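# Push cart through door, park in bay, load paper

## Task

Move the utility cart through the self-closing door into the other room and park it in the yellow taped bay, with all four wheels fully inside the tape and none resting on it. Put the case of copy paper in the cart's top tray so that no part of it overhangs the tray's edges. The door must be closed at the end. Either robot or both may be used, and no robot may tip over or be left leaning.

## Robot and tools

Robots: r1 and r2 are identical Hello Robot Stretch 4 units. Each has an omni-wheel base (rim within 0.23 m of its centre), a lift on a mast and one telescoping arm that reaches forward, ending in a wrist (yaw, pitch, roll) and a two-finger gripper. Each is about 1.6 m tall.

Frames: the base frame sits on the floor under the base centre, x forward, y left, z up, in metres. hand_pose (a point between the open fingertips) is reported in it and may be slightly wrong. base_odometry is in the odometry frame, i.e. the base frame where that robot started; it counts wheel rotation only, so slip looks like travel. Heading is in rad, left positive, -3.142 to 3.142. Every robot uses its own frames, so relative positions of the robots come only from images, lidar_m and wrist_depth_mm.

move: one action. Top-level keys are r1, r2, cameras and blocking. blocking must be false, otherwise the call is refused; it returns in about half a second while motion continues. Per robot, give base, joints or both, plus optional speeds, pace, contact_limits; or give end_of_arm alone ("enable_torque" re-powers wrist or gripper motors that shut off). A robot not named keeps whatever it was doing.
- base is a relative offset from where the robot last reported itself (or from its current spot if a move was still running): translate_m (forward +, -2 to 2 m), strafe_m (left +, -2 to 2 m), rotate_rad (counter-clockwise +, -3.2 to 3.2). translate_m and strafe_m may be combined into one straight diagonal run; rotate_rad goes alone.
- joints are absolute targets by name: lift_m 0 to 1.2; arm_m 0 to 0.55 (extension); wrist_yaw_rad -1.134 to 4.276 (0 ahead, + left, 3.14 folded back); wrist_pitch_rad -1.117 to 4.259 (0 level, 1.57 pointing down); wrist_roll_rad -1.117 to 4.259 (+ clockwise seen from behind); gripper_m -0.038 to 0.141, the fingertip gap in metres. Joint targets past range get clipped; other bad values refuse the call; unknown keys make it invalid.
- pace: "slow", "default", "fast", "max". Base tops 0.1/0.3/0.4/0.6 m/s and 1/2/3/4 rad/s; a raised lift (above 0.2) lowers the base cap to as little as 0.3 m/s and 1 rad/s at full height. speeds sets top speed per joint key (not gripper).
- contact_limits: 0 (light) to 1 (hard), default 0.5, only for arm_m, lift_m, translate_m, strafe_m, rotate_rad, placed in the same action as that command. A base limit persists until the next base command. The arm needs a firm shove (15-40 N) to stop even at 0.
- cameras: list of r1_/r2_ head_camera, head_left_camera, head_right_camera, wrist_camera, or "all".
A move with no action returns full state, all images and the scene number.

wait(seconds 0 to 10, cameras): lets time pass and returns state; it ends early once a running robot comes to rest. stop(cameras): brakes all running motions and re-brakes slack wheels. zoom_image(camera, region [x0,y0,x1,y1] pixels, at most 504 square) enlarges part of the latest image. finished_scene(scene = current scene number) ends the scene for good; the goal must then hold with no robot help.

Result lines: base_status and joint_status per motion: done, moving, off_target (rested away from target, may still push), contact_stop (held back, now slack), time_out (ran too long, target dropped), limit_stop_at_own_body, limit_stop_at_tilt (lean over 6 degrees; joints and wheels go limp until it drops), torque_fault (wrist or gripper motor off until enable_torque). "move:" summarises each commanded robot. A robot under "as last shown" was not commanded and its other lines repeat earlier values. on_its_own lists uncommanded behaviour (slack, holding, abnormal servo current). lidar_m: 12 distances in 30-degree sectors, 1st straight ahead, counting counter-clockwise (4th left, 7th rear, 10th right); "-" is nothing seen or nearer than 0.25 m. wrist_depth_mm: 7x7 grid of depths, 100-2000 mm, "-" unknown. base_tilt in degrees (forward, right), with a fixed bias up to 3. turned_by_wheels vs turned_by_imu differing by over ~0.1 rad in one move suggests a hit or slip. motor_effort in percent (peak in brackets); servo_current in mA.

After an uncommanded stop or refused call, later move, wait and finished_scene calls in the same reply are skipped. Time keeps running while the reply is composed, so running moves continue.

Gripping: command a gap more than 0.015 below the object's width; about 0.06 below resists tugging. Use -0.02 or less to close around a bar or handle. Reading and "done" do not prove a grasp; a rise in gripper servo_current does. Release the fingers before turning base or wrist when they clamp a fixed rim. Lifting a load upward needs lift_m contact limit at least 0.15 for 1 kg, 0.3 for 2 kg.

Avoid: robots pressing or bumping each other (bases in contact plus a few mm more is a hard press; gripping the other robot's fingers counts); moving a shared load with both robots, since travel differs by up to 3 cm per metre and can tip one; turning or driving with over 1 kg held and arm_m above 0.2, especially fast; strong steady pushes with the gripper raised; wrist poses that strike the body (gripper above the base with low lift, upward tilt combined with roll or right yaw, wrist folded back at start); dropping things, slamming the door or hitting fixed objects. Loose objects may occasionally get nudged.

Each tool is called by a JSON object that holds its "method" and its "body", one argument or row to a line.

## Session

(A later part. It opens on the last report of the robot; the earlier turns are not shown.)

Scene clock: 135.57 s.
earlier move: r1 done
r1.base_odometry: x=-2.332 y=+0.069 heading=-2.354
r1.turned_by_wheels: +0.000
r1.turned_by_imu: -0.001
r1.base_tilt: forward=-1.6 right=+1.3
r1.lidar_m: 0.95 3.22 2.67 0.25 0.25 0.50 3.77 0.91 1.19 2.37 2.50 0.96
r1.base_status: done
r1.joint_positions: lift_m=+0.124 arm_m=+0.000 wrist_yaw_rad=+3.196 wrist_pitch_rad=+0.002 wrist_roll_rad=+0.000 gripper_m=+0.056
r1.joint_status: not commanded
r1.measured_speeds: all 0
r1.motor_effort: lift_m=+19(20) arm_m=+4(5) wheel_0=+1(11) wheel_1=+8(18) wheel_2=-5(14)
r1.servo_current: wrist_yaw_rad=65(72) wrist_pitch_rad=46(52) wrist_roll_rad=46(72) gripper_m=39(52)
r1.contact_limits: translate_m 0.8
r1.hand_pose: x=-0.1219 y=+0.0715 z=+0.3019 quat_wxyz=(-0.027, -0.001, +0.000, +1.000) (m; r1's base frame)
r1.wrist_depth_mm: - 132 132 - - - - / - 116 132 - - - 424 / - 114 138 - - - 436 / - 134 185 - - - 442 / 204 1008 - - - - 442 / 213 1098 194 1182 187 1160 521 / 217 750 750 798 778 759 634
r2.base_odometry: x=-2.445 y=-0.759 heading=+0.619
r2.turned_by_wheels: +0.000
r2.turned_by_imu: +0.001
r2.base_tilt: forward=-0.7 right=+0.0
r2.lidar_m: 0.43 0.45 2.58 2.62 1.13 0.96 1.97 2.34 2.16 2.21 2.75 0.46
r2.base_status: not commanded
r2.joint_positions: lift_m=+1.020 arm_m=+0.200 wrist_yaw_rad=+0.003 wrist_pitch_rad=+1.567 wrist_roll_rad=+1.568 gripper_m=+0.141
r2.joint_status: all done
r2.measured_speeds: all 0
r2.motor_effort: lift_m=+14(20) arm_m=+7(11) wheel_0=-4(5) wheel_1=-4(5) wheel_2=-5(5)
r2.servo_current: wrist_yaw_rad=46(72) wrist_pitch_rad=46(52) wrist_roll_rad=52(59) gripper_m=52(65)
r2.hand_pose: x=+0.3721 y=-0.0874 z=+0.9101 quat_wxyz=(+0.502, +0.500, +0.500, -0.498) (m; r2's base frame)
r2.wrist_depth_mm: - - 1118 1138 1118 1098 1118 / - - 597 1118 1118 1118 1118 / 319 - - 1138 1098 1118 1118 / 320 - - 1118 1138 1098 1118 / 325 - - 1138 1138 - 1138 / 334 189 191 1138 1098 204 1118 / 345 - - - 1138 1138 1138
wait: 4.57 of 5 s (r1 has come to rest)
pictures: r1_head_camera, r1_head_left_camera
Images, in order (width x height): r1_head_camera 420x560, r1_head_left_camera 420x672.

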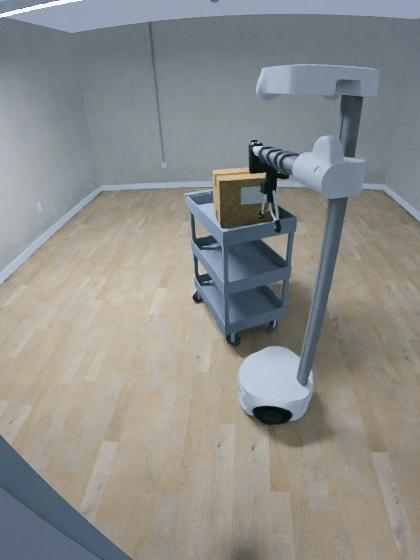

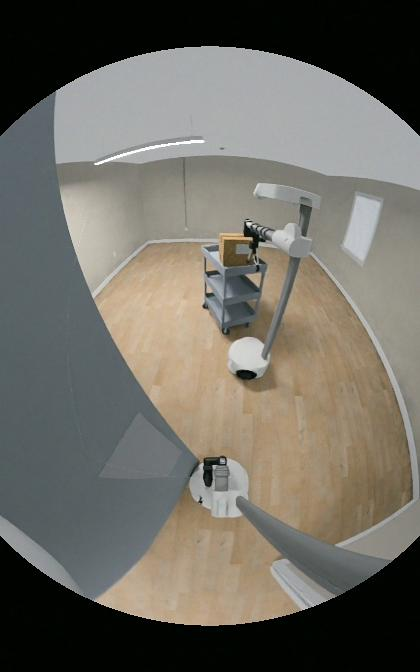

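{"method": "move", "body": {
  "blocking": false,
  "r1": {"base":{"strafe_m":0.75},"pace":"slow","contact_limits":{"strafe_m":0.7}},
  "r2": {"joints":{"arm_m":0.27,"gripper_m":0.11}}
}}

{"method": "wait", "body": {
  "seconds": 1.3,
  "cameras": ["r2_wrist_camera"]
}}

{"method": "move", "body": {
  "blocking": false,
  "r2": {"joints":{"lift_m":0.91},"contact_limits":{"lift_m":0.2}}
}}

{"method": "wait", "body": {
  "seconds": 1.5,
  "cameras": ["r2_wrist_camera"]
}}

{"method": "move", "body": {
  "blocking": false,
  "r2": {"joints":{"gripper_m":0.02}}
}}

{"method": "wait", "body": {
  "seconds": 2,
  "cameras": ["r2_wrist_camera","r2_head_camera","r1_head_left_camera"]
}}

Scene clock: 149.27 s.
move: r1 moving; r2 moving
r1.base_odometry: x=-2.322 y=+0.059 heading=-2.354
r1.turned_by_wheels: +0.000
r1.turned_by_imu: -0.001
r1.base_tilt: forward=-1.6 right=+1.3
r1.lidar_m: 0.95 0.25 2.68 0.25 0.25 0.52 3.78 0.91 1.18 2.38 2.49 0.96
r1.base_status: strafe_m moving
r1.joint_positions: lift_m=+0.124 arm_m=+0.000 wrist_yaw_rad=+3.196 wrist_pitch_rad=+0.002 wrist_roll_rad=+0.000 gripper_m=+0.056
r1.joint_status: not commanded
r1.measured_speeds: translate_m=+0.000 strafe_m=+0.056 rotate_rad=+0.000 lift_m=+0.000 arm_m=+0.000 wrist_yaw_rad=+0.000 wrist_pitch_rad=+0.000 wrist_roll_rad=+0.000
r1.motor_effort: lift_m=+20(20) arm_m=+4(5) wheel_0=-13(14) wheel_1=+12(12) wheel_2=+0(3)
r1.servo_current: wrist_yaw_rad=52(59) wrist_pitch_rad=46(52) wrist_roll_rad=52(72) gripper_m=46(46)
r1.contact_limits: strafe_m 0.7
r1.hand_pose: x=-0.1219 y=+0.0715 z=+0.3019 quat_wxyz=(-0.027, -0.001, +0.000, +1.000) (m; r1's base frame)
r1.wrist_depth_mm: - 133 132 - - - 445 / - 116 133 - - - 466 / - 114 138 - - - 466 / - 134 185 - - - 415 / 206 1060 - - - - 415 / 213 1118 193 1205 187 1138 480 / 218 768 750 798 778 759 477
r2.base_odometry: x=-2.445 y=-0.759 heading=+0.619
r2.turned_by_wheels: +0.000
r2.turned_by_imu: +0.000
r2.base_tilt: forward=-0.6 right=+0.1
r2.lidar_m: 0.44 0.47 2.59 2.63 1.08 0.95 1.97 2.33 2.13 2.17 2.70 0.49
r2.base_status: not commanded
r2.joint_positions: lift_m=+1.020 arm_m=+0.248 wrist_yaw_rad=+0.003 wrist_pitch_rad=+1.567 wrist_roll_rad=+1.568 gripper_m=+0.130
r2.joint_status: arm_m moving; gripper_m moving
r2.measured_speeds: translate_m=+0.000 strafe_m=+0.000 rotate_rad=+0.000 lift_m=+0.000 arm_m=+0.140 wrist_yaw_rad=+0.000 wrist_pitch_rad=+0.000 wrist_roll_rad=+0.000
r2.motor_effort: lift_m=+14(14) arm_m=+4(11) wheel_0=-3(5) wheel_1=-4(5) wheel_2=-5(5)
r2.servo_current: wrist_yaw_rad=52(59) wrist_pitch_rad=39(46) wrist_roll_rad=46(65) gripper_m=98(104)
r2.hand_pose: x=+0.4199 y=-0.0874 z=+0.9101 quat_wxyz=(+0.502, +0.500, +0.500, -0.498) (m; r2's base frame)
r2.wrist_depth_mm: 332 - 330 1118 1118 1118 1098 / 241 - - 1098 1118 1118 1118 / 258 327 - 1118 1118 1078 1098 / 271 338 - 1138 1118 - 1138 / 281 340 - 1138 1138 - 1098 / 278 195 187 1118 220 1118 1118 / 294 - - - 1118 1118 1118
pictures: none

Scene clock: 150.07 s.
earlier move: r1 moving; r2 done
r1.base_odometry: x=-2.270 y=+0.007 heading=-2.354
r1.turned_by_wheels: +0.000
r1.turned_by_imu: +0.000
r1.base_tilt: forward=-1.6 right=+1.3
r1.lidar_m: 1.00 0.25 0.26 0.25 0.25 0.40 3.77 0.94 1.17 2.43 2.58 0.98
r1.base_status: strafe_m moving
r1.joint_positions: lift_m=+0.124 arm_m=+0.000 wrist_yaw_rad=+3.196 wrist_pitch_rad=+0.002 wrist_roll_rad=+0.000 gripper_m=+0.056
r1.joint_status: not commanded
r1.measured_speeds: translate_m=+0.000 strafe_m=+0.102 rotate_rad=-0.002 lift_m=+0.000 arm_m=+0.000 wrist_yaw_rad=+0.000 wrist_pitch_rad=+0.000 wrist_roll_rad=+0.000
r1.motor_effort: lift_m=+20(20) arm_m=+5(5) wheel_0=-12(16) wheel_1=+6(12) wheel_2=-1(3)
r1.servo_current: wrist_yaw_rad=46(59) wrist_pitch_rad=39(52) wrist_roll_rad=52(72) gripper_m=46(46)
r1.contact_limits: strafe_m 0.7
r1.hand_pose: x=-0.1219 y=+0.0715 z=+0.3019 quat_wxyz=(-0.027, -0.001, +0.000, +1.000) (m; r1's base frame)
r1.wrist_depth_mm: - 132 133 - - - 364 / - 116 133 - - - 370 / - 114 138 - - - 382 / - 134 185 - - - 387 / 205 1756 - - - 1863 387 / 213 1118 194 1182 187 1042 343 / 217 750 750 788 788 530 342
r2.base_odometry: x=-2.445 y=-0.759 heading=+0.619
r2.turned_by_wheels: +0.000
r2.turned_by_imu: +0.000
r2.base_tilt: forward=-0.6 right=+0.1
r2.lidar_m: 0.43 0.45 2.58 2.61 1.05 0.98 1.96 2.36 2.15 2.19 2.74 0.48
r2.base_status: not commanded
r2.joint_positions: lift_m=+1.020 arm_m=+0.270 wrist_yaw_rad=+0.003 wrist_pitch_rad=+1.567 wrist_roll_rad=+1.568 gripper_m=+0.110
r2.joint_status: all done
r2.measured_speeds: all 0
r2.motor_effort: lift_m=+14(14) arm_m=+8(11) wheel_0=-4(5) wheel_1=-4(5) wheel_2=-5(5)
r2.servo_current: wrist_yaw_rad=39(59) wrist_pitch_rad=46(46) wrist_roll_rad=39(65) gripper_m=52(104)
r2.hand_pose: x=+0.4421 y=-0.0874 z=+0.9101 quat_wxyz=(+0.502, +0.500, +0.500, -0.498) (m; r2's base frame)
r2.wrist_depth_mm: 322 - - 1138 1098 1118 1118 / 212 277 - 1098 1098 1098 1118 / 224 304 - 1118 1098 1118 1138 / 233 317 - 1160 1138 - 1098 / 241 314 - 1118 1118 - 1098 / 252 303 193 1098 198 1098 1118 / 258 317 - - 1118 1118 1118
wait: 0.80 of 1.3 s (r2 has come to rest)
pictures: r2_wrist_camera
Images, in order (width x height): r2_wrist_camera 616x392.

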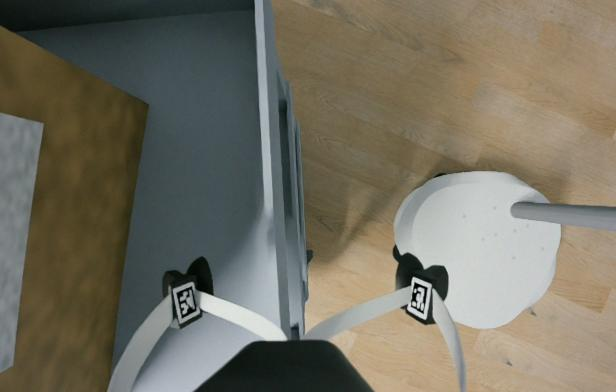

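Scene clock: 150.57 s.
earlier move: r1 moving
move: r2 moving
r1.base_odometry: x=-2.235 y=-0.028 heading=-2.354
r1.turned_by_wheels: +0.000
r1.turned_by_imu: +0.000
r1.base_tilt: forward=-1.6 right=+1.3
r1.lidar_m: 1.04 0.25 0.25 - 0.25 0.42 3.75 1.00 1.19 2.49 2.61 0.97
r1.base_status: strafe_m moving
r1.joint_positions: lift_m=+0.124 arm_m=+0.000 wrist_yaw_rad=+3.196 wrist_pitch_rad=+0.002 wrist_roll_rad=+0.000 gripper_m=+0.056
r1.joint_status: not commanded
r1.measured_speeds: translate_m=+0.000 strafe_m=+0.098 rotate_rad=+0.002 lift_m=+0.000 arm_m=+0.000 wrist_yaw_rad=+0.000 wrist_pitch_rad=+0.000 wrist_roll_rad=+0.000
r1.motor_effort: lift_m=+20(20) arm_m=+5(5) wheel_0=-13(15) wheel_1=+11(11) wheel_2=-2(2)
r1.servo_current: wrist_yaw_rad=46(65) wrist_pitch_rad=39(46) wrist_roll_rad=46(52) gripper_m=39(46)
r1.contact_limits: strafe_m 0.7
r1.hand_pose: x=-0.1219 y=+0.0715 z=+0.3019 quat_wxyz=(-0.027, -0.001, +0.000, +1.000) (m; r1's base frame)
r1.wrist_depth_mm: - 133 133 - - 521 278 / - 116 132 - - 535 309 / - 114 138 - - 544 312 / - 134 185 - - - 319 / 205 1708 - - - 691 319 / 219 1205 193 1182 187 559 322 / 217 750 759 778 778 473 319
r2.base_odometry: x=-2.445 y=-0.759 heading=+0.619
r2.turned_by_wheels: +0.000
r2.turned_by_imu: +0.000
r2.base_tilt: forward=-0.6 right=+0.1
r2.lidar_m: 0.42 0.45 2.60 2.62 1.07 0.99 1.97 2.35 2.16 2.21 2.73 0.48
r2.base_status: not commanded
r2.joint_positions: lift_m=+0.982 arm_m=+0.270 wrist_yaw_rad=+0.003 wrist_pitch_rad=+1.567 wrist_roll_rad=+1.568 gripper_m=+0.110
r2.joint_status: lift_m moving
r2.measured_speeds: translate_m=+0.000 strafe_m=+0.000 rotate_rad=+0.000 lift_m=-0.146 arm_m=+0.000 wrist_yaw_rad=+0.000 wrist_pitch_rad=+0.000 wrist_roll_rad=+0.000
r2.motor_effort: lift_m=+12(15) arm_m=+8(8) wheel_0=-4(4) wheel_1=-5(5) wheel_2=-5(5)
r2.servo_current: wrist_yaw_rad=46(59) wrist_pitch_rad=46(46) wrist_roll_rad=46(59) gripper_m=46(52)
r2.contact_limits: lift_m 0.2
r2.hand_pose: x=+0.4421 y=-0.0874 z=+0.8721 quat_wxyz=(+0.502, +0.500, +0.500, -0.498) (m; r2's base frame)
r2.wrist_depth_mm: - - - 1098 1060 1042 1078 / 212 274 - 1098 1078 1078 1078 / 226 296 - 1098 1078 1078 1078 / 233 296 - 1098 1078 - 1078 / 242 296 - 1098 1098 - 1078 / 251 300 193 1098 198 - 1078 / 259 - - - 1098 1098 1098
pictures: none

Scene clock: 151.57 s.
earlier move: r1 moving; r2 done
r1.base_odometry: x=-2.164 y=-0.098 heading=-2.355
r1.turned_by_wheels: +0.000
r1.turned_by_imu: +0.000
r1.base_tilt: forward=-1.5 right=+1.3
r1.lidar_m: 1.16 0.25 0.25 - 0.25 0.33 3.76 1.05 1.19 2.59 2.77 1.03
r1.base_status: strafe_m moving
r1.joint_positions: lift_m=+0.124 arm_m=+0.000 wrist_yaw_rad=+3.196 wrist_pitch_rad=+0.002 wrist_roll_rad=+0.000 gripper_m=+0.056
r1.joint_status: not commanded
r1.measured_speeds: translate_m=+0.000 strafe_m=+0.102 rotate_rad=-0.002 lift_m=+0.000 arm_m=+0.000 wrist_yaw_rad=+0.000 wrist_pitch_rad=+0.000 wrist_roll_rad=+0.000
r1.motor_effort: lift_m=+19(20) arm_m=+5(5) wheel_0=-13(16) wheel_1=+10(11) wheel_2=-2(3)
r1.servo_current: wrist_yaw_rad=46(65) wrist_pitch_rad=39(46) wrist_roll_rad=39(65) gripper_m=39(46)
r1.contact_limits: strafe_m 0.7
r1.hand_pose: x=-0.1219 y=+0.0715 z=+0.3019 quat_wxyz=(-0.027, -0.001, +0.000, +1.000) (m; r1's base frame)
r1.wrist_depth_mm: - 132 133 - - 370 232 / - 116 132 - - 375 236 / - 114 138 - - 379 239 / - 134 185 - - 387 240 / 205 - - - - 389 242 / 219 1229 194 1160 188 389 242 / 217 750 750 798 778 314 243
r2.base_odometry: x=-2.445 y=-0.759 heading=+0.619
r2.turned_by_wheels: +0.000
r2.turned_by_imu: +0.000
r2.base_tilt: forward=-0.7 right=+0.1
r2.lidar_m: 0.44 0.44 2.57 2.62 1.04 1.06 1.95 2.37 2.14 2.17 2.73 0.45
r2.base_status: not commanded
r2.joint_positions: lift_m=+0.911 arm_m=+0.270 wrist_yaw_rad=+0.002 wrist_pitch_rad=+1.567 wrist_roll_rad=+1.568 gripper_m=+0.110
r2.joint_status: all done
r2.measured_speeds: all 0
r2.motor_effort: lift_m=+4(16) arm_m=+8(8) wheel_0=-3(5) wheel_1=-4(5) wheel_2=-5(5)
r2.servo_current: wrist_yaw_rad=52(59) wrist_pitch_rad=39(46) wrist_roll_rad=52(59) gripper_m=52(59)
r2.contact_limits: lift_m 0.2
r2.hand_pose: x=+0.4421 y=-0.0874 z=+0.8010 quat_wxyz=(+0.502, +0.500, +0.500, -0.498) (m; r2's base frame)
r2.wrist_depth_mm: - - 173 1042 1008 991 976 / 206 - - 1025 1008 991 991 / 219 - - 1025 1025 1008 991 / 222 - - 1008 991 - 788 / 228 - 169 1008 1008 - - / 232 183 171 1008 198 - - / 236 - - - 1008 991 991
wait: 1.00 of 1.5 s (r2 has come to rest)
pictures: r2_wrist_camera
Images, in order (width x height): r2_wrist_camera 616x392.

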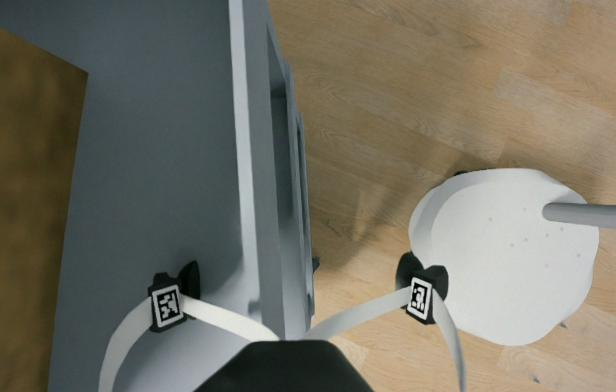

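Scene clock: 152.07 s.
earlier move: r1 moving
move: r2 moving
r1.base_odometry: x=-2.129 y=-0.134 heading=-2.355
r1.turned_by_wheels: +0.000
r1.turned_by_imu: +0.000
r1.base_tilt: forward=-1.6 right=+1.3
r1.lidar_m: 1.54 0.26 0.25 - 0.25 0.29 3.90 1.07 1.16 2.64 2.80 1.04
r1.base_status: strafe_m moving
r1.joint_positions: lift_m=+0.124 arm_m=+0.000 wrist_yaw_rad=+3.196 wrist_pitch_rad=+0.002 wrist_roll_rad=+0.000 gripper_m=+0.056
r1.joint_status: not commanded
r1.measured_speeds: translate_m=+0.000 strafe_m=+0.099 rotate_rad=+0.001 lift_m=+0.000 arm_m=+0.000 wrist_yaw_rad=+0.000 wrist_pitch_rad=+0.000 wrist_roll_rad=+0.000
r1.motor_effort: lift_m=+19(20) arm_m=+4(5) wheel_0=-12(15) wheel_1=+7(9) wheel_2=-2(3)
r1.servo_current: wrist_yaw_rad=46(65) wrist_pitch_rad=39(52) wrist_roll_rad=72(72) gripper_m=39(46)
r1.contact_limits: strafe_m 0.7
r1.hand_pose: x=-0.1219 y=+0.0715 z=+0.3019 quat_wxyz=(-0.027, -0.001, +0.000, +1.000) (m; r1's base frame)
r1.wrist_depth_mm: - 133 133 - - 315 211 / - 116 133 - - 320 216 / - 114 138 - - 324 216 / - 134 185 - - 327 217 / 206 - - - 1808 329 219 / 219 1255 194 1182 188 330 220 / 219 759 759 788 634 274 219
r2.base_odometry: x=-2.445 y=-0.759 heading=+0.619
r2.turned_by_wheels: +0.000
r2.turned_by_imu: +0.000
r2.base_tilt: forward=-0.7 right=+0.1
r2.lidar_m: 0.42 0.49 2.59 2.63 1.06 1.05 1.93 2.33 2.15 2.20 2.72 0.47
r2.base_status: not commanded
r2.joint_positions: lift_m=+0.911 arm_m=+0.270 wrist_yaw_rad=+0.002 wrist_pitch_rad=+1.567 wrist_roll_rad=+1.568 gripper_m=+0.094
r2.joint_status: gripper_m moving
r2.measured_speeds: all 0
r2.motor_effort: lift_m=+4(4) arm_m=+7(8) wheel_0=-3(4) wheel_1=-5(5) wheel_2=-5(5)
r2.servo_current: wrist_yaw_rad=46(52) wrist_pitch_rad=39(46) wrist_roll_rad=52(52) gripper_m=117(117)
r2.contact_limits: lift_m 0.2
r2.hand_pose: x=+0.4421 y=-0.0874 z=+0.8010 quat_wxyz=(+0.502, +0.500, +0.500, -0.498) (m; r2's base frame)
r2.wrist_depth_mm: - - - 1008 1008 991 1008 / 204 - - 1025 1008 991 1008 / 215 - - 1025 1008 1025 991 / 223 - - 1008 1025 - 976 / 224 - - 1025 1042 - - / 230 183 174 544 194 - - / 233 - - - 1025 1008 1025
pictures: none

Scene clock: 153.30 s.
earlier move: r1 moving; r2 done
r1.base_odometry: x=-2.041 y=-0.221 heading=-2.354
r1.turned_by_wheels: +0.001
r1.turned_by_imu: +0.001
r1.base_tilt: forward=-1.6 right=+1.3
r1.lidar_m: 1.58 0.33 0.25 - 0.25 0.25 0.58 1.17 1.18 2.76 2.93 1.10
r1.base_status: strafe_m moving
r1.joint_positions: lift_m=+0.124 arm_m=+0.000 wrist_yaw_rad=+3.196 wrist_pitch_rad=+0.002 wrist_roll_rad=+0.000 gripper_m=+0.056
r1.joint_status: not commanded
r1.measured_speeds: translate_m=-0.001 strafe_m=+0.099 rotate_rad=+0.003 lift_m=+0.000 arm_m=+0.000 wrist_yaw_rad=+0.000 wrist_pitch_rad=+0.000 wrist_roll_rad=+0.000
r1.motor_effort: lift_m=+20(20) arm_m=+4(5) wheel_0=-10(15) wheel_1=+11(13) wheel_2=-3(3)
r1.servo_current: wrist_yaw_rad=52(72) wrist_pitch_rad=39(52) wrist_roll_rad=46(72) gripper_m=46(52)
r1.contact_limits: strafe_m 0.7
r1.hand_pose: x=-0.1219 y=+0.0715 z=+0.3019 quat_wxyz=(-0.027, -0.001, +0.000, +1.000) (m; r1's base frame)
r1.wrist_depth_mm: - 132 132 - 404 249 186 / - 116 133 - 413 251 189 / - 114 138 - 415 253 190 / - 134 185 - 421 256 190 / 205 - - - 427 257 192 / 219 1205 194 1182 187 257 191 / 218 741 741 798 389 214 191
r2.base_odometry: x=-2.445 y=-0.759 heading=+0.620
r2.turned_by_wheels: +0.000
r2.turned_by_imu: +0.000
r2.base_tilt: forward=-0.7 right=+0.1
r2.lidar_m: 0.44 0.45 2.58 2.61 1.12 1.19 1.97 2.37 2.13 2.18 2.72 0.47
r2.base_status: not commanded
r2.joint_positions: lift_m=+0.911 arm_m=+0.270 wrist_yaw_rad=+0.002 wrist_pitch_rad=+1.563 wrist_roll_rad=+1.568 gripper_m=+0.021
r2.joint_status: all done
r2.measured_speeds: all 0
r2.motor_effort: lift_m=+8(8) arm_m=+5(8) wheel_0=-4(4) wheel_1=-4(5) wheel_2=-3(5)
r2.servo_current: wrist_yaw_rad=65(65) wrist_pitch_rad=46(52) wrist_roll_rad=46(59) gripper_m=65(208)
r2.contact_limits: lift_m 0.2
r2.hand_pose: x=+0.4433 y=-0.0874 z=+0.8007 quat_wxyz=(+0.503, +0.501, +0.499, -0.497) (m; r2's base frame)
r2.wrist_depth_mm: - - - 1025 1008 1008 1008 / 202 - - 1008 1025 1008 991 / 213 - - 1025 1025 991 991 / 223 - - 1025 1008 - 798 / 222 - - 1025 1025 - - / 229 - 185 207 186 - - / 232 - - - - 1025 991
wait: 1.23 of 2 s (r2 has come to rest)
pictures: r1_head_left_camera, r2_head_camera, r2_wrist_camera
Images, in order (width x height): r1_head_left_camera 420x672, r2_head_camera 420x560, r2_wrist_camera 616x392.

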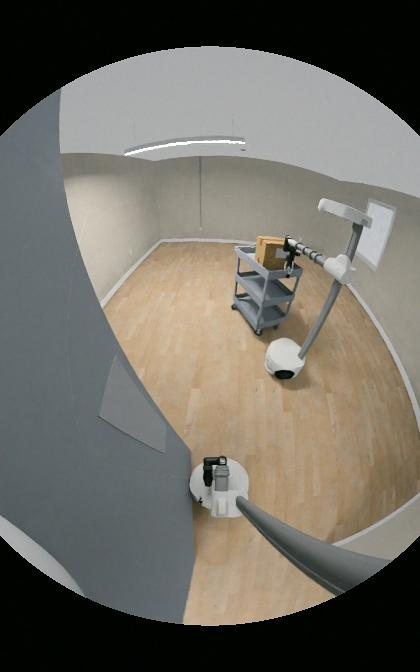

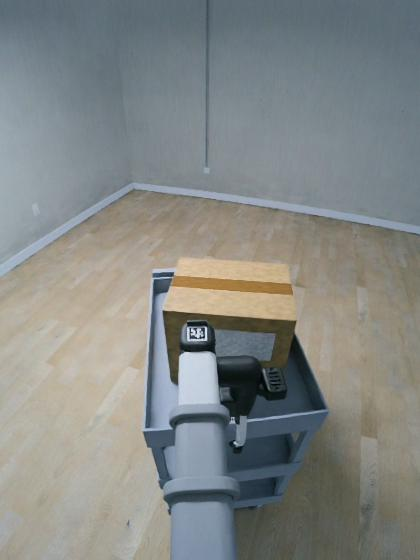

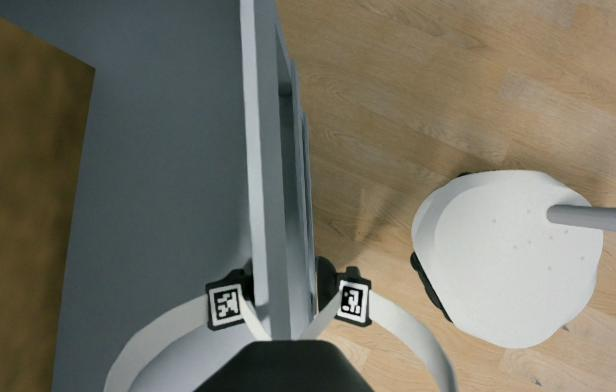

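{"method": "move", "body": {
  "blocking": false,
  "r2": {"base":{"strafe_m":0.17,"translate_m":-0.05},"joints":{"gripper_m":0.03},"pace":"slow"}
}}

{"method": "wait", "body": {
  "seconds": 3
}}

{"method": "move", "body": {
  "blocking": false,
  "r2": {"base":{"rotate_rad":-0.4},"pace":"slow"}
}}

{"method": "wait", "body": {
  "seconds": 1.8,
  "cameras": ["r2_wrist_camera","r2_head_camera","r2_head_left_camera","r1_head_left_camera","r1_head_camera"]
}}

Scene clock: 164.40 s.
earlier move: r1 contact_stop
move: r2 moving
r1.base_odometry: x=-2.028 y=-0.232 heading=-2.344
r1.turned_by_wheels: +0.010
r1.turned_by_imu: -0.002
r1.base_tilt: forward=-1.6 right=+1.3
r1.lidar_m: 1.57 0.32 0.25 - 0.25 0.25 0.57 1.20 1.17 2.77 2.94 1.11
r1.base_status: strafe_m contact_stop (by the wheels' count: +0.427 of +0.750)
r1.joint_positions: lift_m=+0.124 arm_m=+0.000 wrist_yaw_rad=+3.196 wrist_pitch_rad=+0.002 wrist_roll_rad=+0.000 gripper_m=+0.056
r1.joint_status: not commanded
r1.measured_speeds: all 0
r1.on_its_own: the wheels are slack since a contact_stop
r1.motor_effort: lift_m=+19(20) arm_m=+4(4) wheel_0=+0(1) wheel_1=+0(0) wheel_2=+0(0)
r1.servo_current: wrist_yaw_rad=46(52) wrist_pitch_rad=46(52) wrist_roll_rad=26(59) gripper_m=39(46)
r1.contact_limits: strafe_m 0.7
r1.hand_pose: x=-0.1218 y=+0.0716 z=+0.3019 quat_wxyz=(-0.027, -0.001, +0.000, +1.000) (m; r1's base frame)
r1.wrist_depth_mm: - 134 249 - 397 234 177 / - 118 135 - 404 236 179 / - 120 159 - 415 238 181 / 109 135 200 - 382 239 182 / 211 - - - 387 241 183 / 218 1229 193 1182 187 242 183 / 226 750 759 153 355 215 183
r2.base_odometry: x=-2.455 y=-0.751 heading=+0.620
r2.turned_by_wheels: +0.000
r2.turned_by_imu: +0.000
r2.base_tilt: forward=-0.7 right=+0.1
r2.lidar_m: 0.43 2.78 2.57 2.61 1.10 1.17 1.94 2.34 2.18 2.20 2.75 0.47
r2.base_status: translate_m moving; strafe_m moving
r2.joint_positions: lift_m=+0.911 arm_m=+0.270 wrist_yaw_rad=+0.002 wrist_pitch_rad=+1.563 wrist_roll_rad=+1.568 gripper_m=+0.029
r2.joint_status: gripper_m moving
r2.measured_speeds: translate_m=-0.015 strafe_m=+0.046 rotate_rad=-0.002 lift_m=+0.000 arm_m=+0.000 wrist_yaw_rad=+0.000 wrist_pitch_rad=+0.000 wrist_roll_rad=+0.002
r2.motor_effort: lift_m=+7(8) arm_m=+5(5) wheel_0=-12(15) wheel_1=+5(6) wheel_2=+6(9)
r2.servo_current: wrist_yaw_rad=52(59) wrist_pitch_rad=46(59) wrist_roll_rad=52(52) gripper_m=39(72)
r2.contact_limits: lift_m 0.2
r2.hand_pose: x=+0.4433 y=-0.0874 z=+0.8007 quat_wxyz=(+0.503, +0.501, +0.499, -0.497) (m; r2's base frame)
r2.wrist_depth_mm: 190 - 169 1025 1025 1008 1008 / 207 - - 1042 1008 1008 1008 / 221 - - 1025 1008 1008 976 / 224 - 172 1025 1025 - 991 / 227 - 168 1025 1025 - - / 232 - 185 525 186 - - / 237 - - - - 1025 1008
pictures: none

not run: a stop that you did not command came earlier in this reply.

not run: a stop that you did not command came earlier in this reply.

not run: a stop that you did not command came earlier in this reply.

{"method": "move", "body": {
  "blocking": false,
  "r1": {"base":{"strafe_m":0.0}}
}}

{"method": "wait", "body": {
  "seconds": 1.5
}}

{"method": "move", "body": {
  "blocking": false,
  "r2": {"base":{"rotate_rad":-0.4},"pace":"slow"}
}}

{"method": "wait", "body": {
  "seconds": 1.8,
  "cameras": ["r2_wrist_camera","r2_head_camera","r2_head_left_camera","r1_head_left_camera","r1_head_camera"]
}}

Scene clock: 171.00 s.
earlier move: r2 done
move: r1 done
r1.base_odometry: x=-2.028 y=-0.232 heading=-2.344
r1.turned_by_wheels: +0.000
r1.turned_by_imu: +0.000
r1.base_tilt: forward=-1.6 right=+1.3
r1.lidar_m: 1.45 0.32 0.25 - 0.25 0.25 0.54 1.21 1.17 2.78 2.95 0.93
r1.base_status: done
r1.joint_positions: lift_m=+0.124 arm_m=+0.000 wrist_yaw_rad=+3.196 wrist_pitch_rad=+0.002 wrist_roll_rad=+0.000 gripper_m=+0.056
r1.joint_status: not commanded
r1.measured_speeds: all 0
r1.motor_effort: lift_m=+19(20) arm_m=+4(4) wheel_0=-1(1) wheel_1=+0(0) wheel_2=+0(0)
r1.servo_current: wrist_yaw_rad=46(59) wrist_pitch_rad=39(46) wrist_roll_rad=52(65) gripper_m=39(39)
r1.hand_pose: x=-0.1218 y=+0.0716 z=+0.3019 quat_wxyz=(-0.027, -0.001, +0.000, +1.000) (m; r1's base frame)
r1.wrist_depth_mm: - 134 248 - 397 234 177 / - 118 135 - 402 236 179 / - 119 158 - 413 238 181 / 109 135 200 - 384 238 182 / 212 - - - 387 242 183 / 219 1229 193 1182 187 243 183 / 224 759 759 153 357 215 183
r2.base_odometry: x=-2.584 y=-0.650 heading=+0.620
r2.turned_by_wheels: +0.000
r2.turned_by_imu: +0.000
r2.base_tilt: forward=-0.7 right=+0.1
r2.lidar_m: 0.46 2.70 2.44 2.47 0.94 0.95 1.88 2.33 2.29 2.34 2.90 0.47
r2.base_status: done
r2.joint_positions: lift_m=+0.911 arm_m=+0.270 wrist_yaw_rad=+0.002 wrist_pitch_rad=+1.563 wrist_roll_rad=+1.569 gripper_m=+0.030
r2.joint_status: all done
r2.measured_speeds: all 0
r2.motor_effort: lift_m=+9(9) arm_m=+4(5) wheel_0=-7(7) wheel_1=+2(2) wheel_2=+10(10)
r2.servo_current: wrist_yaw_rad=46(59) wrist_pitch_rad=46(52) wrist_roll_rad=33(59) gripper_m=46(59)
r2.contact_limits: lift_m 0.2
r2.hand_pose: x=+0.4433 y=-0.0874 z=+0.8005 quat_wxyz=(+0.503, +0.501, +0.499, -0.497) (m; r2's base frame)
r2.wrist_depth_mm: 193 227 - 226 1025 1008 991 / 200 241 - 1008 1008 991 991 / 215 - - 1025 1008 991 991 / 226 - - 1025 1008 - 759 / 234 - 176 1025 1025 - - / 242 - 186 1008 187 - - / - - - - - 991 976
pictures: none

Scene clock: 172.50 s.
r1.base_odometry: x=-2.028 y=-0.232 heading=-2.344
r1.turned_by_wheels: +0.000
r1.turned_by_imu: +0.000
r1.base_tilt: forward=-1.6 right=+1.3
r1.lidar_m: 1.45 0.29 0.25 - 0.25 0.25 0.55 1.19 1.17 2.77 2.93 0.94
r1.base_status: done
r1.joint_positions: lift_m=+0.124 arm_m=+0.000 wrist_yaw_rad=+3.196 wrist_pitch_rad=+0.002 wrist_roll_rad=+0.000 gripper_m=+0.056
r1.joint_status: not commanded
r1.measured_speeds: all 0
r1.motor_effort: lift_m=+19(20) arm_m=+4(4) wheel_0=+0(1) wheel_1=+0(0) wheel_2=+0(0)
r1.servo_current: wrist_yaw_rad=59(59) wrist_pitch_rad=39(46) wrist_roll_rad=52(65) gripper_m=33(39)
r1.hand_pose: x=-0.1218 y=+0.0716 z=+0.3019 quat_wxyz=(-0.027, -0.001, +0.000, +1.000) (m; r1's base frame)
r1.wrist_depth_mm: - 134 247 - 399 234 177 / - 118 135 - 404 236 179 / - 120 159 - 413 238 181 / 109 135 199 - 384 240 182 / 212 - - - 387 241 183 / 219 1205 193 1182 187 242 183 / 227 750 759 154 357 215 183
r2.base_odometry: x=-2.584 y=-0.650 heading=+0.620
r2.turned_by_wheels: +0.000
r2.turned_by_imu: +0.000
r2.base_tilt: forward=-0.7 right=+0.0
r2.lidar_m: 0.47 2.68 2.44 2.48 0.96 0.96 1.90 2.32 2.30 2.32 2.89 0.45
r2.base_status: done
r2.joint_positions: lift_m=+0.911 arm_m=+0.270 wrist_yaw_rad=+0.002 wrist_pitch_rad=+1.563 wrist_roll_rad=+1.569 gripper_m=+0.030
r2.joint_status: all done
r2.measured_speeds: all 0
r2.motor_effort: lift_m=+9(9) arm_m=+5(5) wheel_0=-7(7) wheel_1=+2(2) wheel_2=+10(10)
r2.servo_current: wrist_yaw_rad=52(59) wrist_pitch_rad=46(52) wrist_roll_rad=52(59) gripper_m=46(59)
r2.contact_limits: lift_m 0.2
r2.hand_pose: x=+0.4433 y=-0.0874 z=+0.8005 quat_wxyz=(+0.503, +0.501, +0.499, -0.497) (m; r2's base frame)
r2.wrist_depth_mm: 193 227 - 224 1025 1008 991 / 200 242 - 1025 1025 991 976 / 215 - - 1025 991 991 976 / 227 - - 1025 1008 - 759 / 235 - 176 1008 1025 - - / 241 - 185 1008 187 - - / - - - - - 1008 976
wait: 1.50 s; at rest by 0.27 s
pictures: none

Scene clock: 173.00 s.
move: r2 moving
r1: as last shown
r1.lidar_m: 1.48 0.29 0.25 - 0.25 0.25 0.54 1.20 1.18 2.77 2.92 0.95
r1.motor_effort: lift_m=+19(20) arm_m=+4(4) wheel_0=+0(0) wheel_1=+0(0) wheel_2=+0(0)
r1.servo_current: wrist_yaw_rad=46(65) wrist_pitch_rad=46(46) wrist_roll_rad=59(59) gripper_m=46(52)
r1.wrist_depth_mm: - 134 249 - 397 234 177 / - 118 135 - 404 237 180 / - 119 158 - 413 239 181 / 109 135 200 - 384 240 182 / 212 - - - 387 241 183 / 219 1205 193 1205 187 242 183 / 226 750 759 153 355 216 183
r2.base_odometry: x=-2.584 y=-0.650 heading=+0.495
r2.turned_by_wheels: -0.125
r2.turned_by_imu: -0.120
r2.base_tilt: forward=-0.6 right=+0.1
r2.lidar_m: 0.45 0.47 2.45 2.45 1.00 0.96 1.88 2.17 2.30 2.29 2.69 0.49
r2.base_status: rotate_rad moving
r2.joint_positions: lift_m=+0.911 arm_m=+0.270 wrist_yaw_rad=+0.002 wrist_pitch_rad=+1.563 wrist_roll_rad=+1.569 gripper_m=+0.030
r2.joint_status: not commanded
r2.measured_speeds: translate_m=-0.002 strafe_m=+0.000 rotate_rad=-0.488 lift_m=-0.001 arm_m=+0.000 wrist_yaw_rad=+0.001 wrist_pitch_rad=+0.000 wrist_roll_rad=+0.000
r2.motor_effort: lift_m=+9(9) arm_m=+4(5) wheel_0=+11(13) wheel_1=+9(9) wheel_2=+17(17)
r2.servo_current: wrist_yaw_rad=52(52) wrist_pitch_rad=59(59) wrist_roll_rad=39(52) gripper_m=46(52)
r2.contact_limits: lift_m 0.2
r2.hand_pose: x=+0.4434 y=-0.0874 z=+0.8005 quat_wxyz=(+0.503, +0.501, +0.499, -0.497) (m; r2's base frame)
r2.wrist_depth_mm: - - 178 1008 1008 991 991 / - - 178 1025 991 976 991 / 216 - 179 1025 1025 1008 991 / 223 - - 1025 1008 - 759 / 229 - 179 1025 1008 - - / 236 - 185 492 188 - - / 237 140 - - - 1008 976
pictures: none

Scene clock: 174.23 s.
earlier move: r2 done
r1.base_odometry: x=-2.028 y=-0.232 heading=-2.344
r1.turned_by_wheels: +0.000
r1.turned_by_imu: +0.000
r1.base_tilt: forward=-1.6 right=+1.3
r1.lidar_m: 1.44 0.31 0.25 - 0.25 0.25 0.54 1.22 1.16 2.77 2.92 0.94
r1.base_status: not commanded
r1.joint_positions: lift_m=+0.124 arm_m=+0.000 wrist_yaw_rad=+3.196 wrist_pitch_rad=+0.002 wrist_roll_rad=+0.000 gripper_m=+0.056
r1.joint_status: not commanded
r1.measured_speeds: all 0
r1.motor_effort: lift_m=+19(20) arm_m=+4(4) wheel_0=+0(1) wheel_1=+0(0) wheel_2=+0(0)
r1.servo_current: wrist_yaw_rad=52(65) wrist_pitch_rad=39(52) wrist_roll_rad=39(78) gripper_m=39(52)
r1.hand_pose: x=-0.1218 y=+0.0716 z=+0.3019 quat_wxyz=(-0.027, -0.001, +0.000, +1.000) (m; r1's base frame)
r1.wrist_depth_mm: - 134 247 - 397 234 177 / - 118 135 - 407 236 179 / - 119 159 - 410 238 181 / 109 135 199 - 379 239 182 / 212 - - - 387 241 183 / 219 1229 193 1182 188 242 183 / 226 741 750 153 357 214 183
r2.base_odometry: x=-2.584 y=-0.650 heading=+0.221
r2.turned_by_wheels: -0.275
r2.turned_by_imu: -0.266
r2.base_tilt: forward=-0.6 right=+0.1
r2.lidar_m: 0.36 0.35 2.57 2.45 2.56 0.96 1.08 1.89 2.39 2.29 2.41 0.48
r2.base_status: done
r2.joint_positions: lift_m=+0.910 arm_m=+0.270 wrist_yaw_rad=+0.003 wrist_pitch_rad=+1.563 wrist_roll_rad=+1.569 gripper_m=+0.030
r2.joint_status: not commanded
r2.measured_speeds: all 0
r2.motor_effort: lift_m=+12(12) arm_m=-3(5) wheel_0=+0(15) wheel_1=+3(9) wheel_2=+4(20)
r2.servo_current: wrist_yaw_rad=52(65) wrist_pitch_rad=52(65) wrist_roll_rad=52(59) gripper_m=52(59)
r2.contact_limits: lift_m 0.2
r2.hand_pose: x=+0.4434 y=-0.0874 z=+0.8003 quat_wxyz=(+0.503, +0.501, +0.499, -0.497) (m; r2's base frame)
r2.wrist_depth_mm: 1060 172 1042 1008 1025 1025 991 / 189 208 232 1025 1025 991 1008 / 224 - 169 1008 1008 976 991 / - - - 1008 1008 - 768 / - - - 866 1008 - - / 187 234 187 170 186 - - / 186 215 - - - 1025 1008
wait: 1.23 of 1.8 s (r2 has come to rest)
pictures: r1_head_camera, r1_head_left_camera, r2_head_camera, r2_head_left_camera, r2_wrist_camera
Images, in order (width x height): r1_head_camera 420x560, r1_head_left_camera 420x672, r2_head_camera 420x560, r2_head_left_camera 420x672, r2_wrist_camera 616x392.

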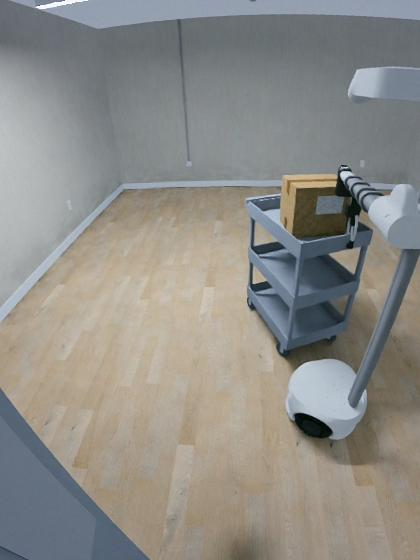

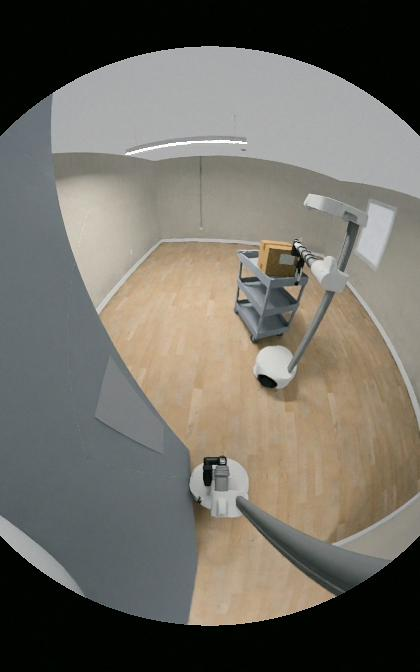

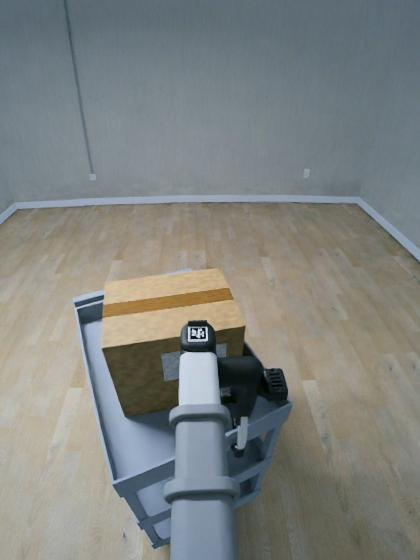

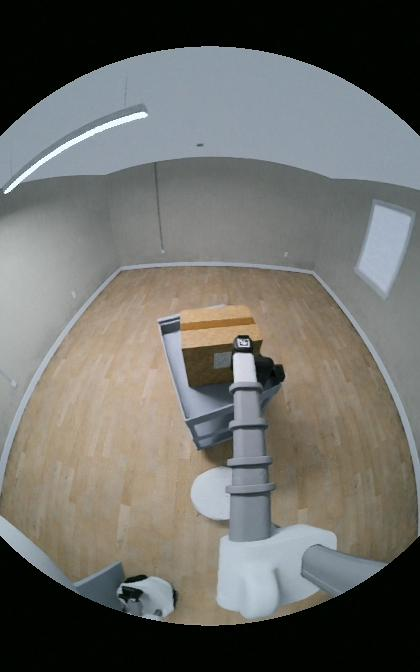

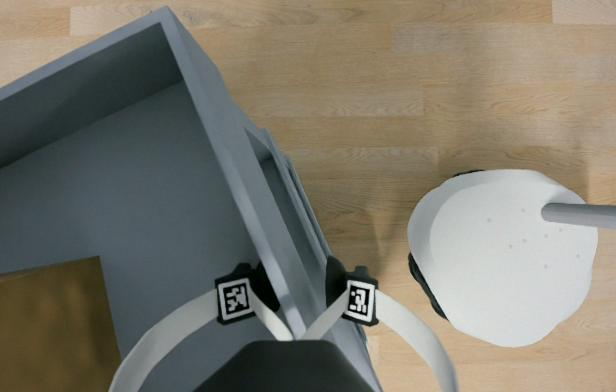

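{"method": "move", "body": {
  "blocking": false,
  "r2": {"joints":{"gripper_m":0.11}}
}}

{"method": "wait", "body": {
  "seconds": 1.2
}}

{"method": "move", "body": {
  "blocking": false,
  "r2": {"joints":{"lift_m":0.99}}
}}

{"method": "wait", "body": {
  "seconds": 1.2
}}

{"method": "move", "body": {
  "blocking": false,
  "r2": {"base":{"translate_m":-0.035,"strafe_m":0.09},"joints":{"wrist_roll_rad":1.25}}
}}

{"method": "wait", "body": {
  "seconds": 1.2,
  "cameras": ["r2_wrist_camera","r2_head_camera"]
}}

Scene clock: 183.47 s.
move: r2 moving
r1: as last shown
r1.lidar_m: 1.42 0.33 0.25 - 0.25 0.25 0.56 1.18 1.14 2.77 2.92 0.93
r1.servo_current: wrist_yaw_rad=59(59) wrist_pitch_rad=46(46) wrist_roll_rad=39(65) gripper_m=39(46)
r1.wrist_depth_mm: - 134 248 - 397 234 177 / - 118 134 - 404 237 179 / - 120 158 - 413 238 181 / 109 135 200 - 384 240 182 / 212 - - - 387 242 183 / 218 1229 193 1182 187 242 183 / 227 759 759 153 355 215 183
r2.base_odometry: x=-2.584 y=-0.650 heading=+0.221
r2.turned_by_wheels: +0.000
r2.turned_by_imu: +0.000
r2.base_tilt: forward=-0.7 right=+0.1
r2.lidar_m: 0.36 0.33 2.55 2.46 2.57 0.96 1.10 1.92 2.39 2.27 2.39 0.48
r2.base_status: not commanded
r2.joint_positions: lift_m=+0.910 arm_m=+0.270 wrist_yaw_rad=+0.002 wrist_pitch_rad=+1.566 wrist_roll_rad=+1.569 gripper_m=+0.050
r2.joint_status: gripper_m moving
r2.measured_speeds: translate_m=+0.000 strafe_m=+0.000 rotate_rad=+0.000 lift_m=+0.000 arm_m=+0.000 wrist_yaw_rad=-0.002 wrist_pitch_rad=+0.013 wrist_roll_rad=+0.000
r2.motor_effort: lift_m=+12(12) arm_m=-4(4) wheel_0=+0(1) wheel_1=+2(3) wheel_2=+4(4)
r2.servo_current: wrist_yaw_rad=39(52) wrist_pitch_rad=39(52) wrist_roll_rad=52(52) gripper_m=85(111)
r2.contact_limits: lift_m 0.2
r2.hand_pose: x=+0.4424 y=-0.0874 z=+0.8003 quat_wxyz=(+0.502, +0.500, +0.500, -0.498) (m; r2's base frame)
r2.wrist_depth_mm: 1042 171 1025 1025 1008 991 1008 / 190 208 233 1008 1008 1008 1008 / 225 - 168 1025 1008 991 991 / - - - 1025 1042 - 768 / - - - 809 1008 - - / 189 235 189 167 186 - - / 189 217 - - - 991 1008
pictures: none

Scene clock: 184.63 s.
earlier move: r2 done
r1.base_odometry: x=-2.028 y=-0.232 heading=-2.344
r1.turned_by_wheels: +0.000
r1.turned_by_imu: +0.000
r1.base_tilt: forward=-1.6 right=+1.3
r1.lidar_m: 1.41 0.33 0.25 - 0.25 0.25 0.55 1.20 1.17 2.76 2.93 0.92
r1.base_status: not commanded
r1.joint_positions: lift_m=+0.124 arm_m=+0.000 wrist_yaw_rad=+3.196 wrist_pitch_rad=+0.002 wrist_roll_rad=+0.000 gripper_m=+0.056
r1.joint_status: not commanded
r1.measured_speeds: all 0
r1.motor_effort: lift_m=+20(20) arm_m=+4(4) wheel_0=+0(1) wheel_1=+0(0) wheel_2=+0(0)
r1.servo_current: wrist_yaw_rad=52(72) wrist_pitch_rad=39(46) wrist_roll_rad=59(72) gripper_m=33(46)
r1.hand_pose: x=-0.1218 y=+0.0716 z=+0.3019 quat_wxyz=(-0.027, -0.001, +0.000, +1.000) (m; r1's base frame)
r1.wrist_depth_mm: - 134 248 - 399 233 177 / - 118 135 - 404 236 179 / - 119 159 - 413 239 181 / 109 135 200 - 382 239 182 / 211 - - - 387 241 183 / 219 1229 193 1182 188 242 183 / 225 750 750 153 357 215 183
r2.base_odometry: x=-2.584 y=-0.650 heading=+0.221
r2.turned_by_wheels: +0.000
r2.turned_by_imu: +0.000
r2.base_tilt: forward=-0.7 right=+0.1
r2.lidar_m: 0.36 0.34 2.54 2.45 2.56 0.95 1.10 1.92 2.40 2.27 2.40 0.47
r2.base_status: not commanded
r2.joint_positions: lift_m=+0.910 arm_m=+0.270 wrist_yaw_rad=+0.002 wrist_pitch_rad=+1.567 wrist_roll_rad=+1.569 gripper_m=+0.110
r2.joint_status: all done
r2.measured_speeds: all 0
r2.motor_effort: lift_m=+12(12) arm_m=-4(4) wheel_0=+0(1) wheel_1=+2(3) wheel_2=+4(4)
r2.servo_current: wrist_yaw_rad=39(52) wrist_pitch_rad=39(52) wrist_roll_rad=52(59) gripper_m=59(111)
r2.contact_limits: lift_m 0.2
r2.hand_pose: x=+0.4422 y=-0.0874 z=+0.8003 quat_wxyz=(+0.502, +0.500, +0.500, -0.498) (m; r2's base frame)
r2.wrist_depth_mm: 1042 173 1025 1025 1025 991 1008 / 185 211 251 1025 1025 1025 1025 / 223 - 182 1042 1008 1008 1025 / - - - 1025 1008 - 1008 / 215 - - 1025 1025 - - / 193 232 190 167 189 - 1008 / 188 221 - - - 1008 1008
wait: 1.17 of 1.2 s (r2 has come to rest)
pictures: none

Scene clock: 185.13 s.
move: r2 moving
r1: as last shown
r1.lidar_m: 1.45 0.33 0.25 - 0.25 0.25 0.54 1.18 1.18 2.76 2.91 0.93
r1.motor_effort: lift_m=+19(20) arm_m=+4(4) wheel_0=+0(0) wheel_1=+0(0) wheel_2=+0(0)
r1.servo_current: wrist_yaw_rad=52(59) wrist_pitch_rad=46(46) wrist_roll_rad=46(59) gripper_m=46(46)
r1.wrist_depth_mm: - 134 248 - 394 234 177 / - 119 134 - 410 236 179 / - 120 158 - 410 239 181 / 109 135 200 - 382 240 182 / 212 - - - 387 241 183 / 219 1205 194 1205 187 243 184 / 226 750 750 153 355 215 183
r2.base_odometry: x=-2.584 y=-0.650 heading=+0.220
r2.turned_by_wheels: +0.000
r2.turned_by_imu: +0.000
r2.base_tilt: forward=-0.7 right=+0.1
r2.lidar_m: 0.37 0.34 2.57 2.45 2.52 0.96 1.14 1.90 2.38 2.27 2.39 0.49
r2.base_status: not commanded
r2.joint_positions: lift_m=+0.948 arm_m=+0.270 wrist_yaw_rad=+0.002 wrist_pitch_rad=+1.568 wrist_roll_rad=+1.569 gripper_m=+0.110
r2.joint_status: lift_m moving
r2.measured_speeds: translate_m=+0.000 strafe_m=+0.000 rotate_rad=+0.000 lift_m=+0.147 arm_m=+0.000 wrist_yaw_rad=+0.000 wrist_pitch_rad=+0.000 wrist_roll_rad=+0.000
r2.motor_effort: lift_m=+20(22) arm_m=-4(4) wheel_0=+0(1) wheel_1=+3(3) wheel_2=+4(4)
r2.servo_current: wrist_yaw_rad=46(52) wrist_pitch_rad=39(46) wrist_roll_rad=52(52) gripper_m=52(59)
r2.hand_pose: x=+0.4417 y=-0.0874 z=+0.8376 quat_wxyz=(+0.501, +0.500, +0.500, -0.499) (m; r2's base frame)
r2.wrist_depth_mm: 1060 1042 1042 1060 1025 1042 1042 / 1060 231 256 1042 1042 1042 1042 / 245 - - 1042 1042 1042 1025 / - - - 1060 1042 - 1025 / 204 251 - 1060 1042 - - / 191 241 193 - 198 - 1042 / 189 224 - - 1060 1042 1060
pictures: none

Scene clock: 185.93 s.
earlier move: r2 done
r1.base_odometry: x=-2.028 y=-0.232 heading=-2.344
r1.turned_by_wheels: +0.000
r1.turned_by_imu: +0.000
r1.base_tilt: forward=-1.6 right=+1.2
r1.lidar_m: 1.42 0.31 0.25 - 0.25 0.25 0.56 1.18 1.17 2.76 2.94 0.95
r1.base_status: not commanded
r1.joint_positions: lift_m=+0.124 arm_m=+0.000 wrist_yaw_rad=+3.196 wrist_pitch_rad=+0.002 wrist_roll_rad=+0.000 gripper_m=+0.056
r1.joint_status: not commanded
r1.measured_speeds: all 0
r1.motor_effort: lift_m=+20(20) arm_m=+4(4) wheel_0=+0(1) wheel_1=+0(0) wheel_2=+0(0)
r1.servo_current: wrist_yaw_rad=46(65) wrist_pitch_rad=52(52) wrist_roll_rad=39(65) gripper_m=39(46)
r1.hand_pose: x=-0.1218 y=+0.0716 z=+0.3019 quat_wxyz=(-0.027, -0.001, +0.000, +1.000) (m; r1's base frame)
r1.wrist_depth_mm: - 134 248 - 399 235 177 / - 118 135 - 407 236 179 / - 119 159 - 415 239 181 / 109 135 200 - 384 239 182 / 211 - - - 384 242 183 / 218 1205 193 1205 188 242 183 / 226 759 750 153 355 216 182
r2.base_odometry: x=-2.584 y=-0.650 heading=+0.220
r2.turned_by_wheels: +0.000
r2.turned_by_imu: +0.000
r2.base_tilt: forward=-0.7 right=+0.1
r2.lidar_m: 0.35 0.35 2.56 2.46 2.56 0.96 1.13 1.90 2.39 2.29 2.39 0.46
r2.base_status: not commanded
r2.joint_positions: lift_m=+0.990 arm_m=+0.270 wrist_yaw_rad=+0.002 wrist_pitch_rad=+1.568 wrist_roll_rad=+1.569 gripper_m=+0.110
r2.joint_status: all done
r2.measured_speeds: all 0
r2.motor_effort: lift_m=+21(24) arm_m=-4(4) wheel_0=-1(1) wheel_1=+3(3) wheel_2=+4(4)
r2.servo_current: wrist_yaw_rad=52(59) wrist_pitch_rad=39(46) wrist_roll_rad=46(59) gripper_m=59(59)
r2.hand_pose: x=+0.4417 y=-0.0874 z=+0.8795 quat_wxyz=(+0.501, +0.500, +0.500, -0.499) (m; r2's base frame)
r2.wrist_depth_mm: 1098 1098 1118 1098 1078 1098 1078 / 1098 1098 297 1098 1098 1098 1098 / 274 296 - 1098 1098 1078 1098 / - - - 1078 1078 - 1098 / 213 286 - 1098 1098 - 1078 / 191 247 193 162 198 - 1098 / 187 233 - - 1098 1098 1078
wait: 0.80 of 1.2 s (r2 has come to rest)
pictures: none

Scene clock: 186.43 s.
move: r2 moving
r1: as last shown
r1.base_tilt: forward=-1.6 right=+1.3
r1.lidar_m: 1.41 0.32 0.25 - 0.25 0.25 0.55 1.20 1.15 2.76 2.92 0.91
r1.motor_effort: lift_m=+19(20) arm_m=+4(4) wheel_0=+0(1) wheel_1=+0(0) wheel_2=+0(0)
r1.servo_current: wrist_yaw_rad=52(65) wrist_pitch_rad=39(52) wrist_roll_rad=39(52) gripper_m=46(46)
r1.wrist_depth_mm: - 134 248 - 399 234 177 / - 118 135 - 407 236 179 / - 120 158 - 413 239 181 / 109 135 200 - 382 240 182 / 211 - - - 387 242 183 / 219 1229 194 1205 188 243 183 / 225 750 759 154 355 216 183
r2.base_odometry: x=-2.601 y=-0.623 heading=+0.221
r2.turned_by_wheels: +0.001
r2.turned_by_imu: +0.001
r2.base_tilt: forward=-0.7 right=+0.0
r2.lidar_m: 0.35 0.36 2.54 2.43 2.52 0.95 1.06 1.88 2.43 2.33 2.42 0.48
r2.base_status: translate_m moving; strafe_m moving
r2.joint_positions: lift_m=+0.990 arm_m=+0.270 wrist_yaw_rad=+0.002 wrist_pitch_rad=+1.568 wrist_roll_rad=+1.253 gripper_m=+0.110
r2.joint_status: wrist_roll_rad moving
r2.measured_speeds: translate_m=-0.044 strafe_m=+0.116 rotate_rad=-0.003 lift_m=+0.000 arm_m=+0.000 wrist_yaw_rad=+0.000 wrist_pitch_rad=+0.000 wrist_roll_rad=-0.058
r2.motor_effort: lift_m=+21(21) arm_m=-4(4) wheel_0=-9(11) wheel_1=+9(10) wheel_2=+8(8)
r2.servo_current: wrist_yaw_rad=46(52) wrist_pitch_rad=39(46) wrist_roll_rad=59(85) gripper_m=59(59)
r2.hand_pose: x=+0.4417 y=-0.0874 z=+0.8795 quat_wxyz=(+0.574, +0.415, +0.573, -0.414) (m; r2's base frame)
r2.wrist_depth_mm: 264 262 270 1098 1098 1098 1078 / - - - 1078 1078 1078 1060 / 181 256 - 1118 1078 1078 1098 / 195 281 - 1098 1098 1078 1098 / 200 257 - 1098 1098 - 1078 / 198 265 193 1098 190 - 1078 / 210 255 - - - - 1118
pictures: none

Scene clock: 187.47 s.
earlier move: r2 done
r1.base_odometry: x=-2.028 y=-0.232 heading=-2.344
r1.turned_by_wheels: +0.000
r1.turned_by_imu: +0.000
r1.base_tilt: forward=-1.6 right=+1.3
r1.lidar_m: 0.96 0.33 0.25 - 0.25 0.25 0.57 1.20 1.14 2.78 2.93 0.86
r1.base_status: not commanded
r1.joint_positions: lift_m=+0.124 arm_m=+0.000 wrist_yaw_rad=+3.196 wrist_pitch_rad=+0.002 wrist_roll_rad=+0.000 gripper_m=+0.056
r1.joint_status: not commanded
r1.measured_speeds: all 0
r1.motor_effort: lift_m=+19(20) arm_m=+4(4) wheel_0=+1(1) wheel_1=+0(0) wheel_2=+0(0)
r1.servo_current: wrist_yaw_rad=39(65) wrist_pitch_rad=46(52) wrist_roll_rad=59(59) gripper_m=33(46)
r1.hand_pose: x=-0.1218 y=+0.0716 z=+0.3019 quat_wxyz=(-0.027, -0.001, +0.000, +1.000) (m; r1's base frame)
r1.wrist_depth_mm: - 134 249 - 399 234 177 / - 118 135 - 410 237 179 / - 120 158 - 413 239 181 / 109 135 200 - 384 240 182 / 212 - - - 389 241 183 / 219 1205 194 1160 187 243 183 / 226 768 750 154 355 216 183
r2.base_odometry: x=-2.637 y=-0.570 heading=+0.221
r2.turned_by_wheels: +0.000
r2.turned_by_imu: +0.000
r2.base_tilt: forward=-0.7 right=+0.1
r2.lidar_m: 0.37 0.34 2.43 2.36 2.45 0.91 0.94 1.86 2.48 2.38 2.47 0.48
r2.base_status: done
r2.joint_positions: lift_m=+0.990 arm_m=+0.270 wrist_yaw_rad=+0.002 wrist_pitch_rad=+1.568 wrist_roll_rad=+1.252 gripper_m=+0.110
r2.joint_status: all done
r2.measured_speeds: all 0
r2.motor_effort: lift_m=+21(21) arm_m=-4(4) wheel_0=-3(13) wheel_1=+2(10) wheel_2=+5(10)
r2.servo_current: wrist_yaw_rad=59(59) wrist_pitch_rad=39(46) wrist_roll_rad=52(85) gripper_m=46(59)
r2.hand_pose: x=+0.4417 y=-0.0874 z=+0.8795 quat_wxyz=(+0.574, +0.414, +0.573, -0.413) (m; r2's base frame)
r2.wrist_depth_mm: 193 - - 1098 1098 1098 1078 / 193 267 - 1098 1078 1078 1078 / 204 274 - 1098 1078 1078 1078 / 212 287 - 1078 1098 1098 1098 / 210 281 - 1078 1118 - 1078 / 215 286 193 1098 189 - 1078 / 229 278 - - - - 1118
wait: 1.03 of 1.2 s (r2 has come to rest)
pictures: r2_head_camera, r2_wrist_camera
Images, in order (width x height): r2_head_camera 420x560, r2_wrist_camera 616x392.

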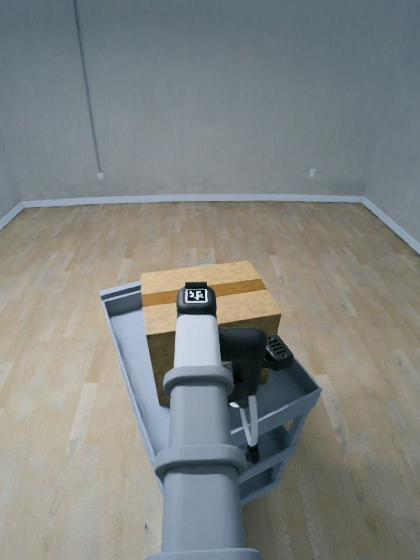

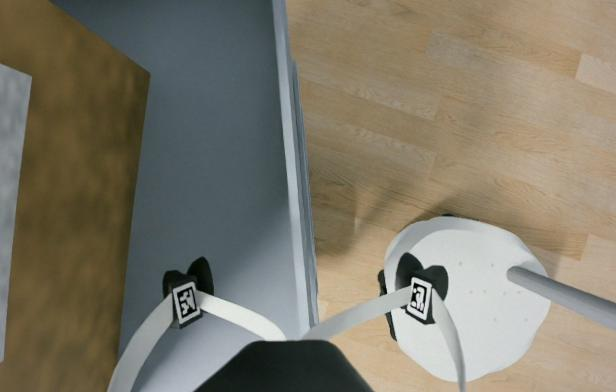

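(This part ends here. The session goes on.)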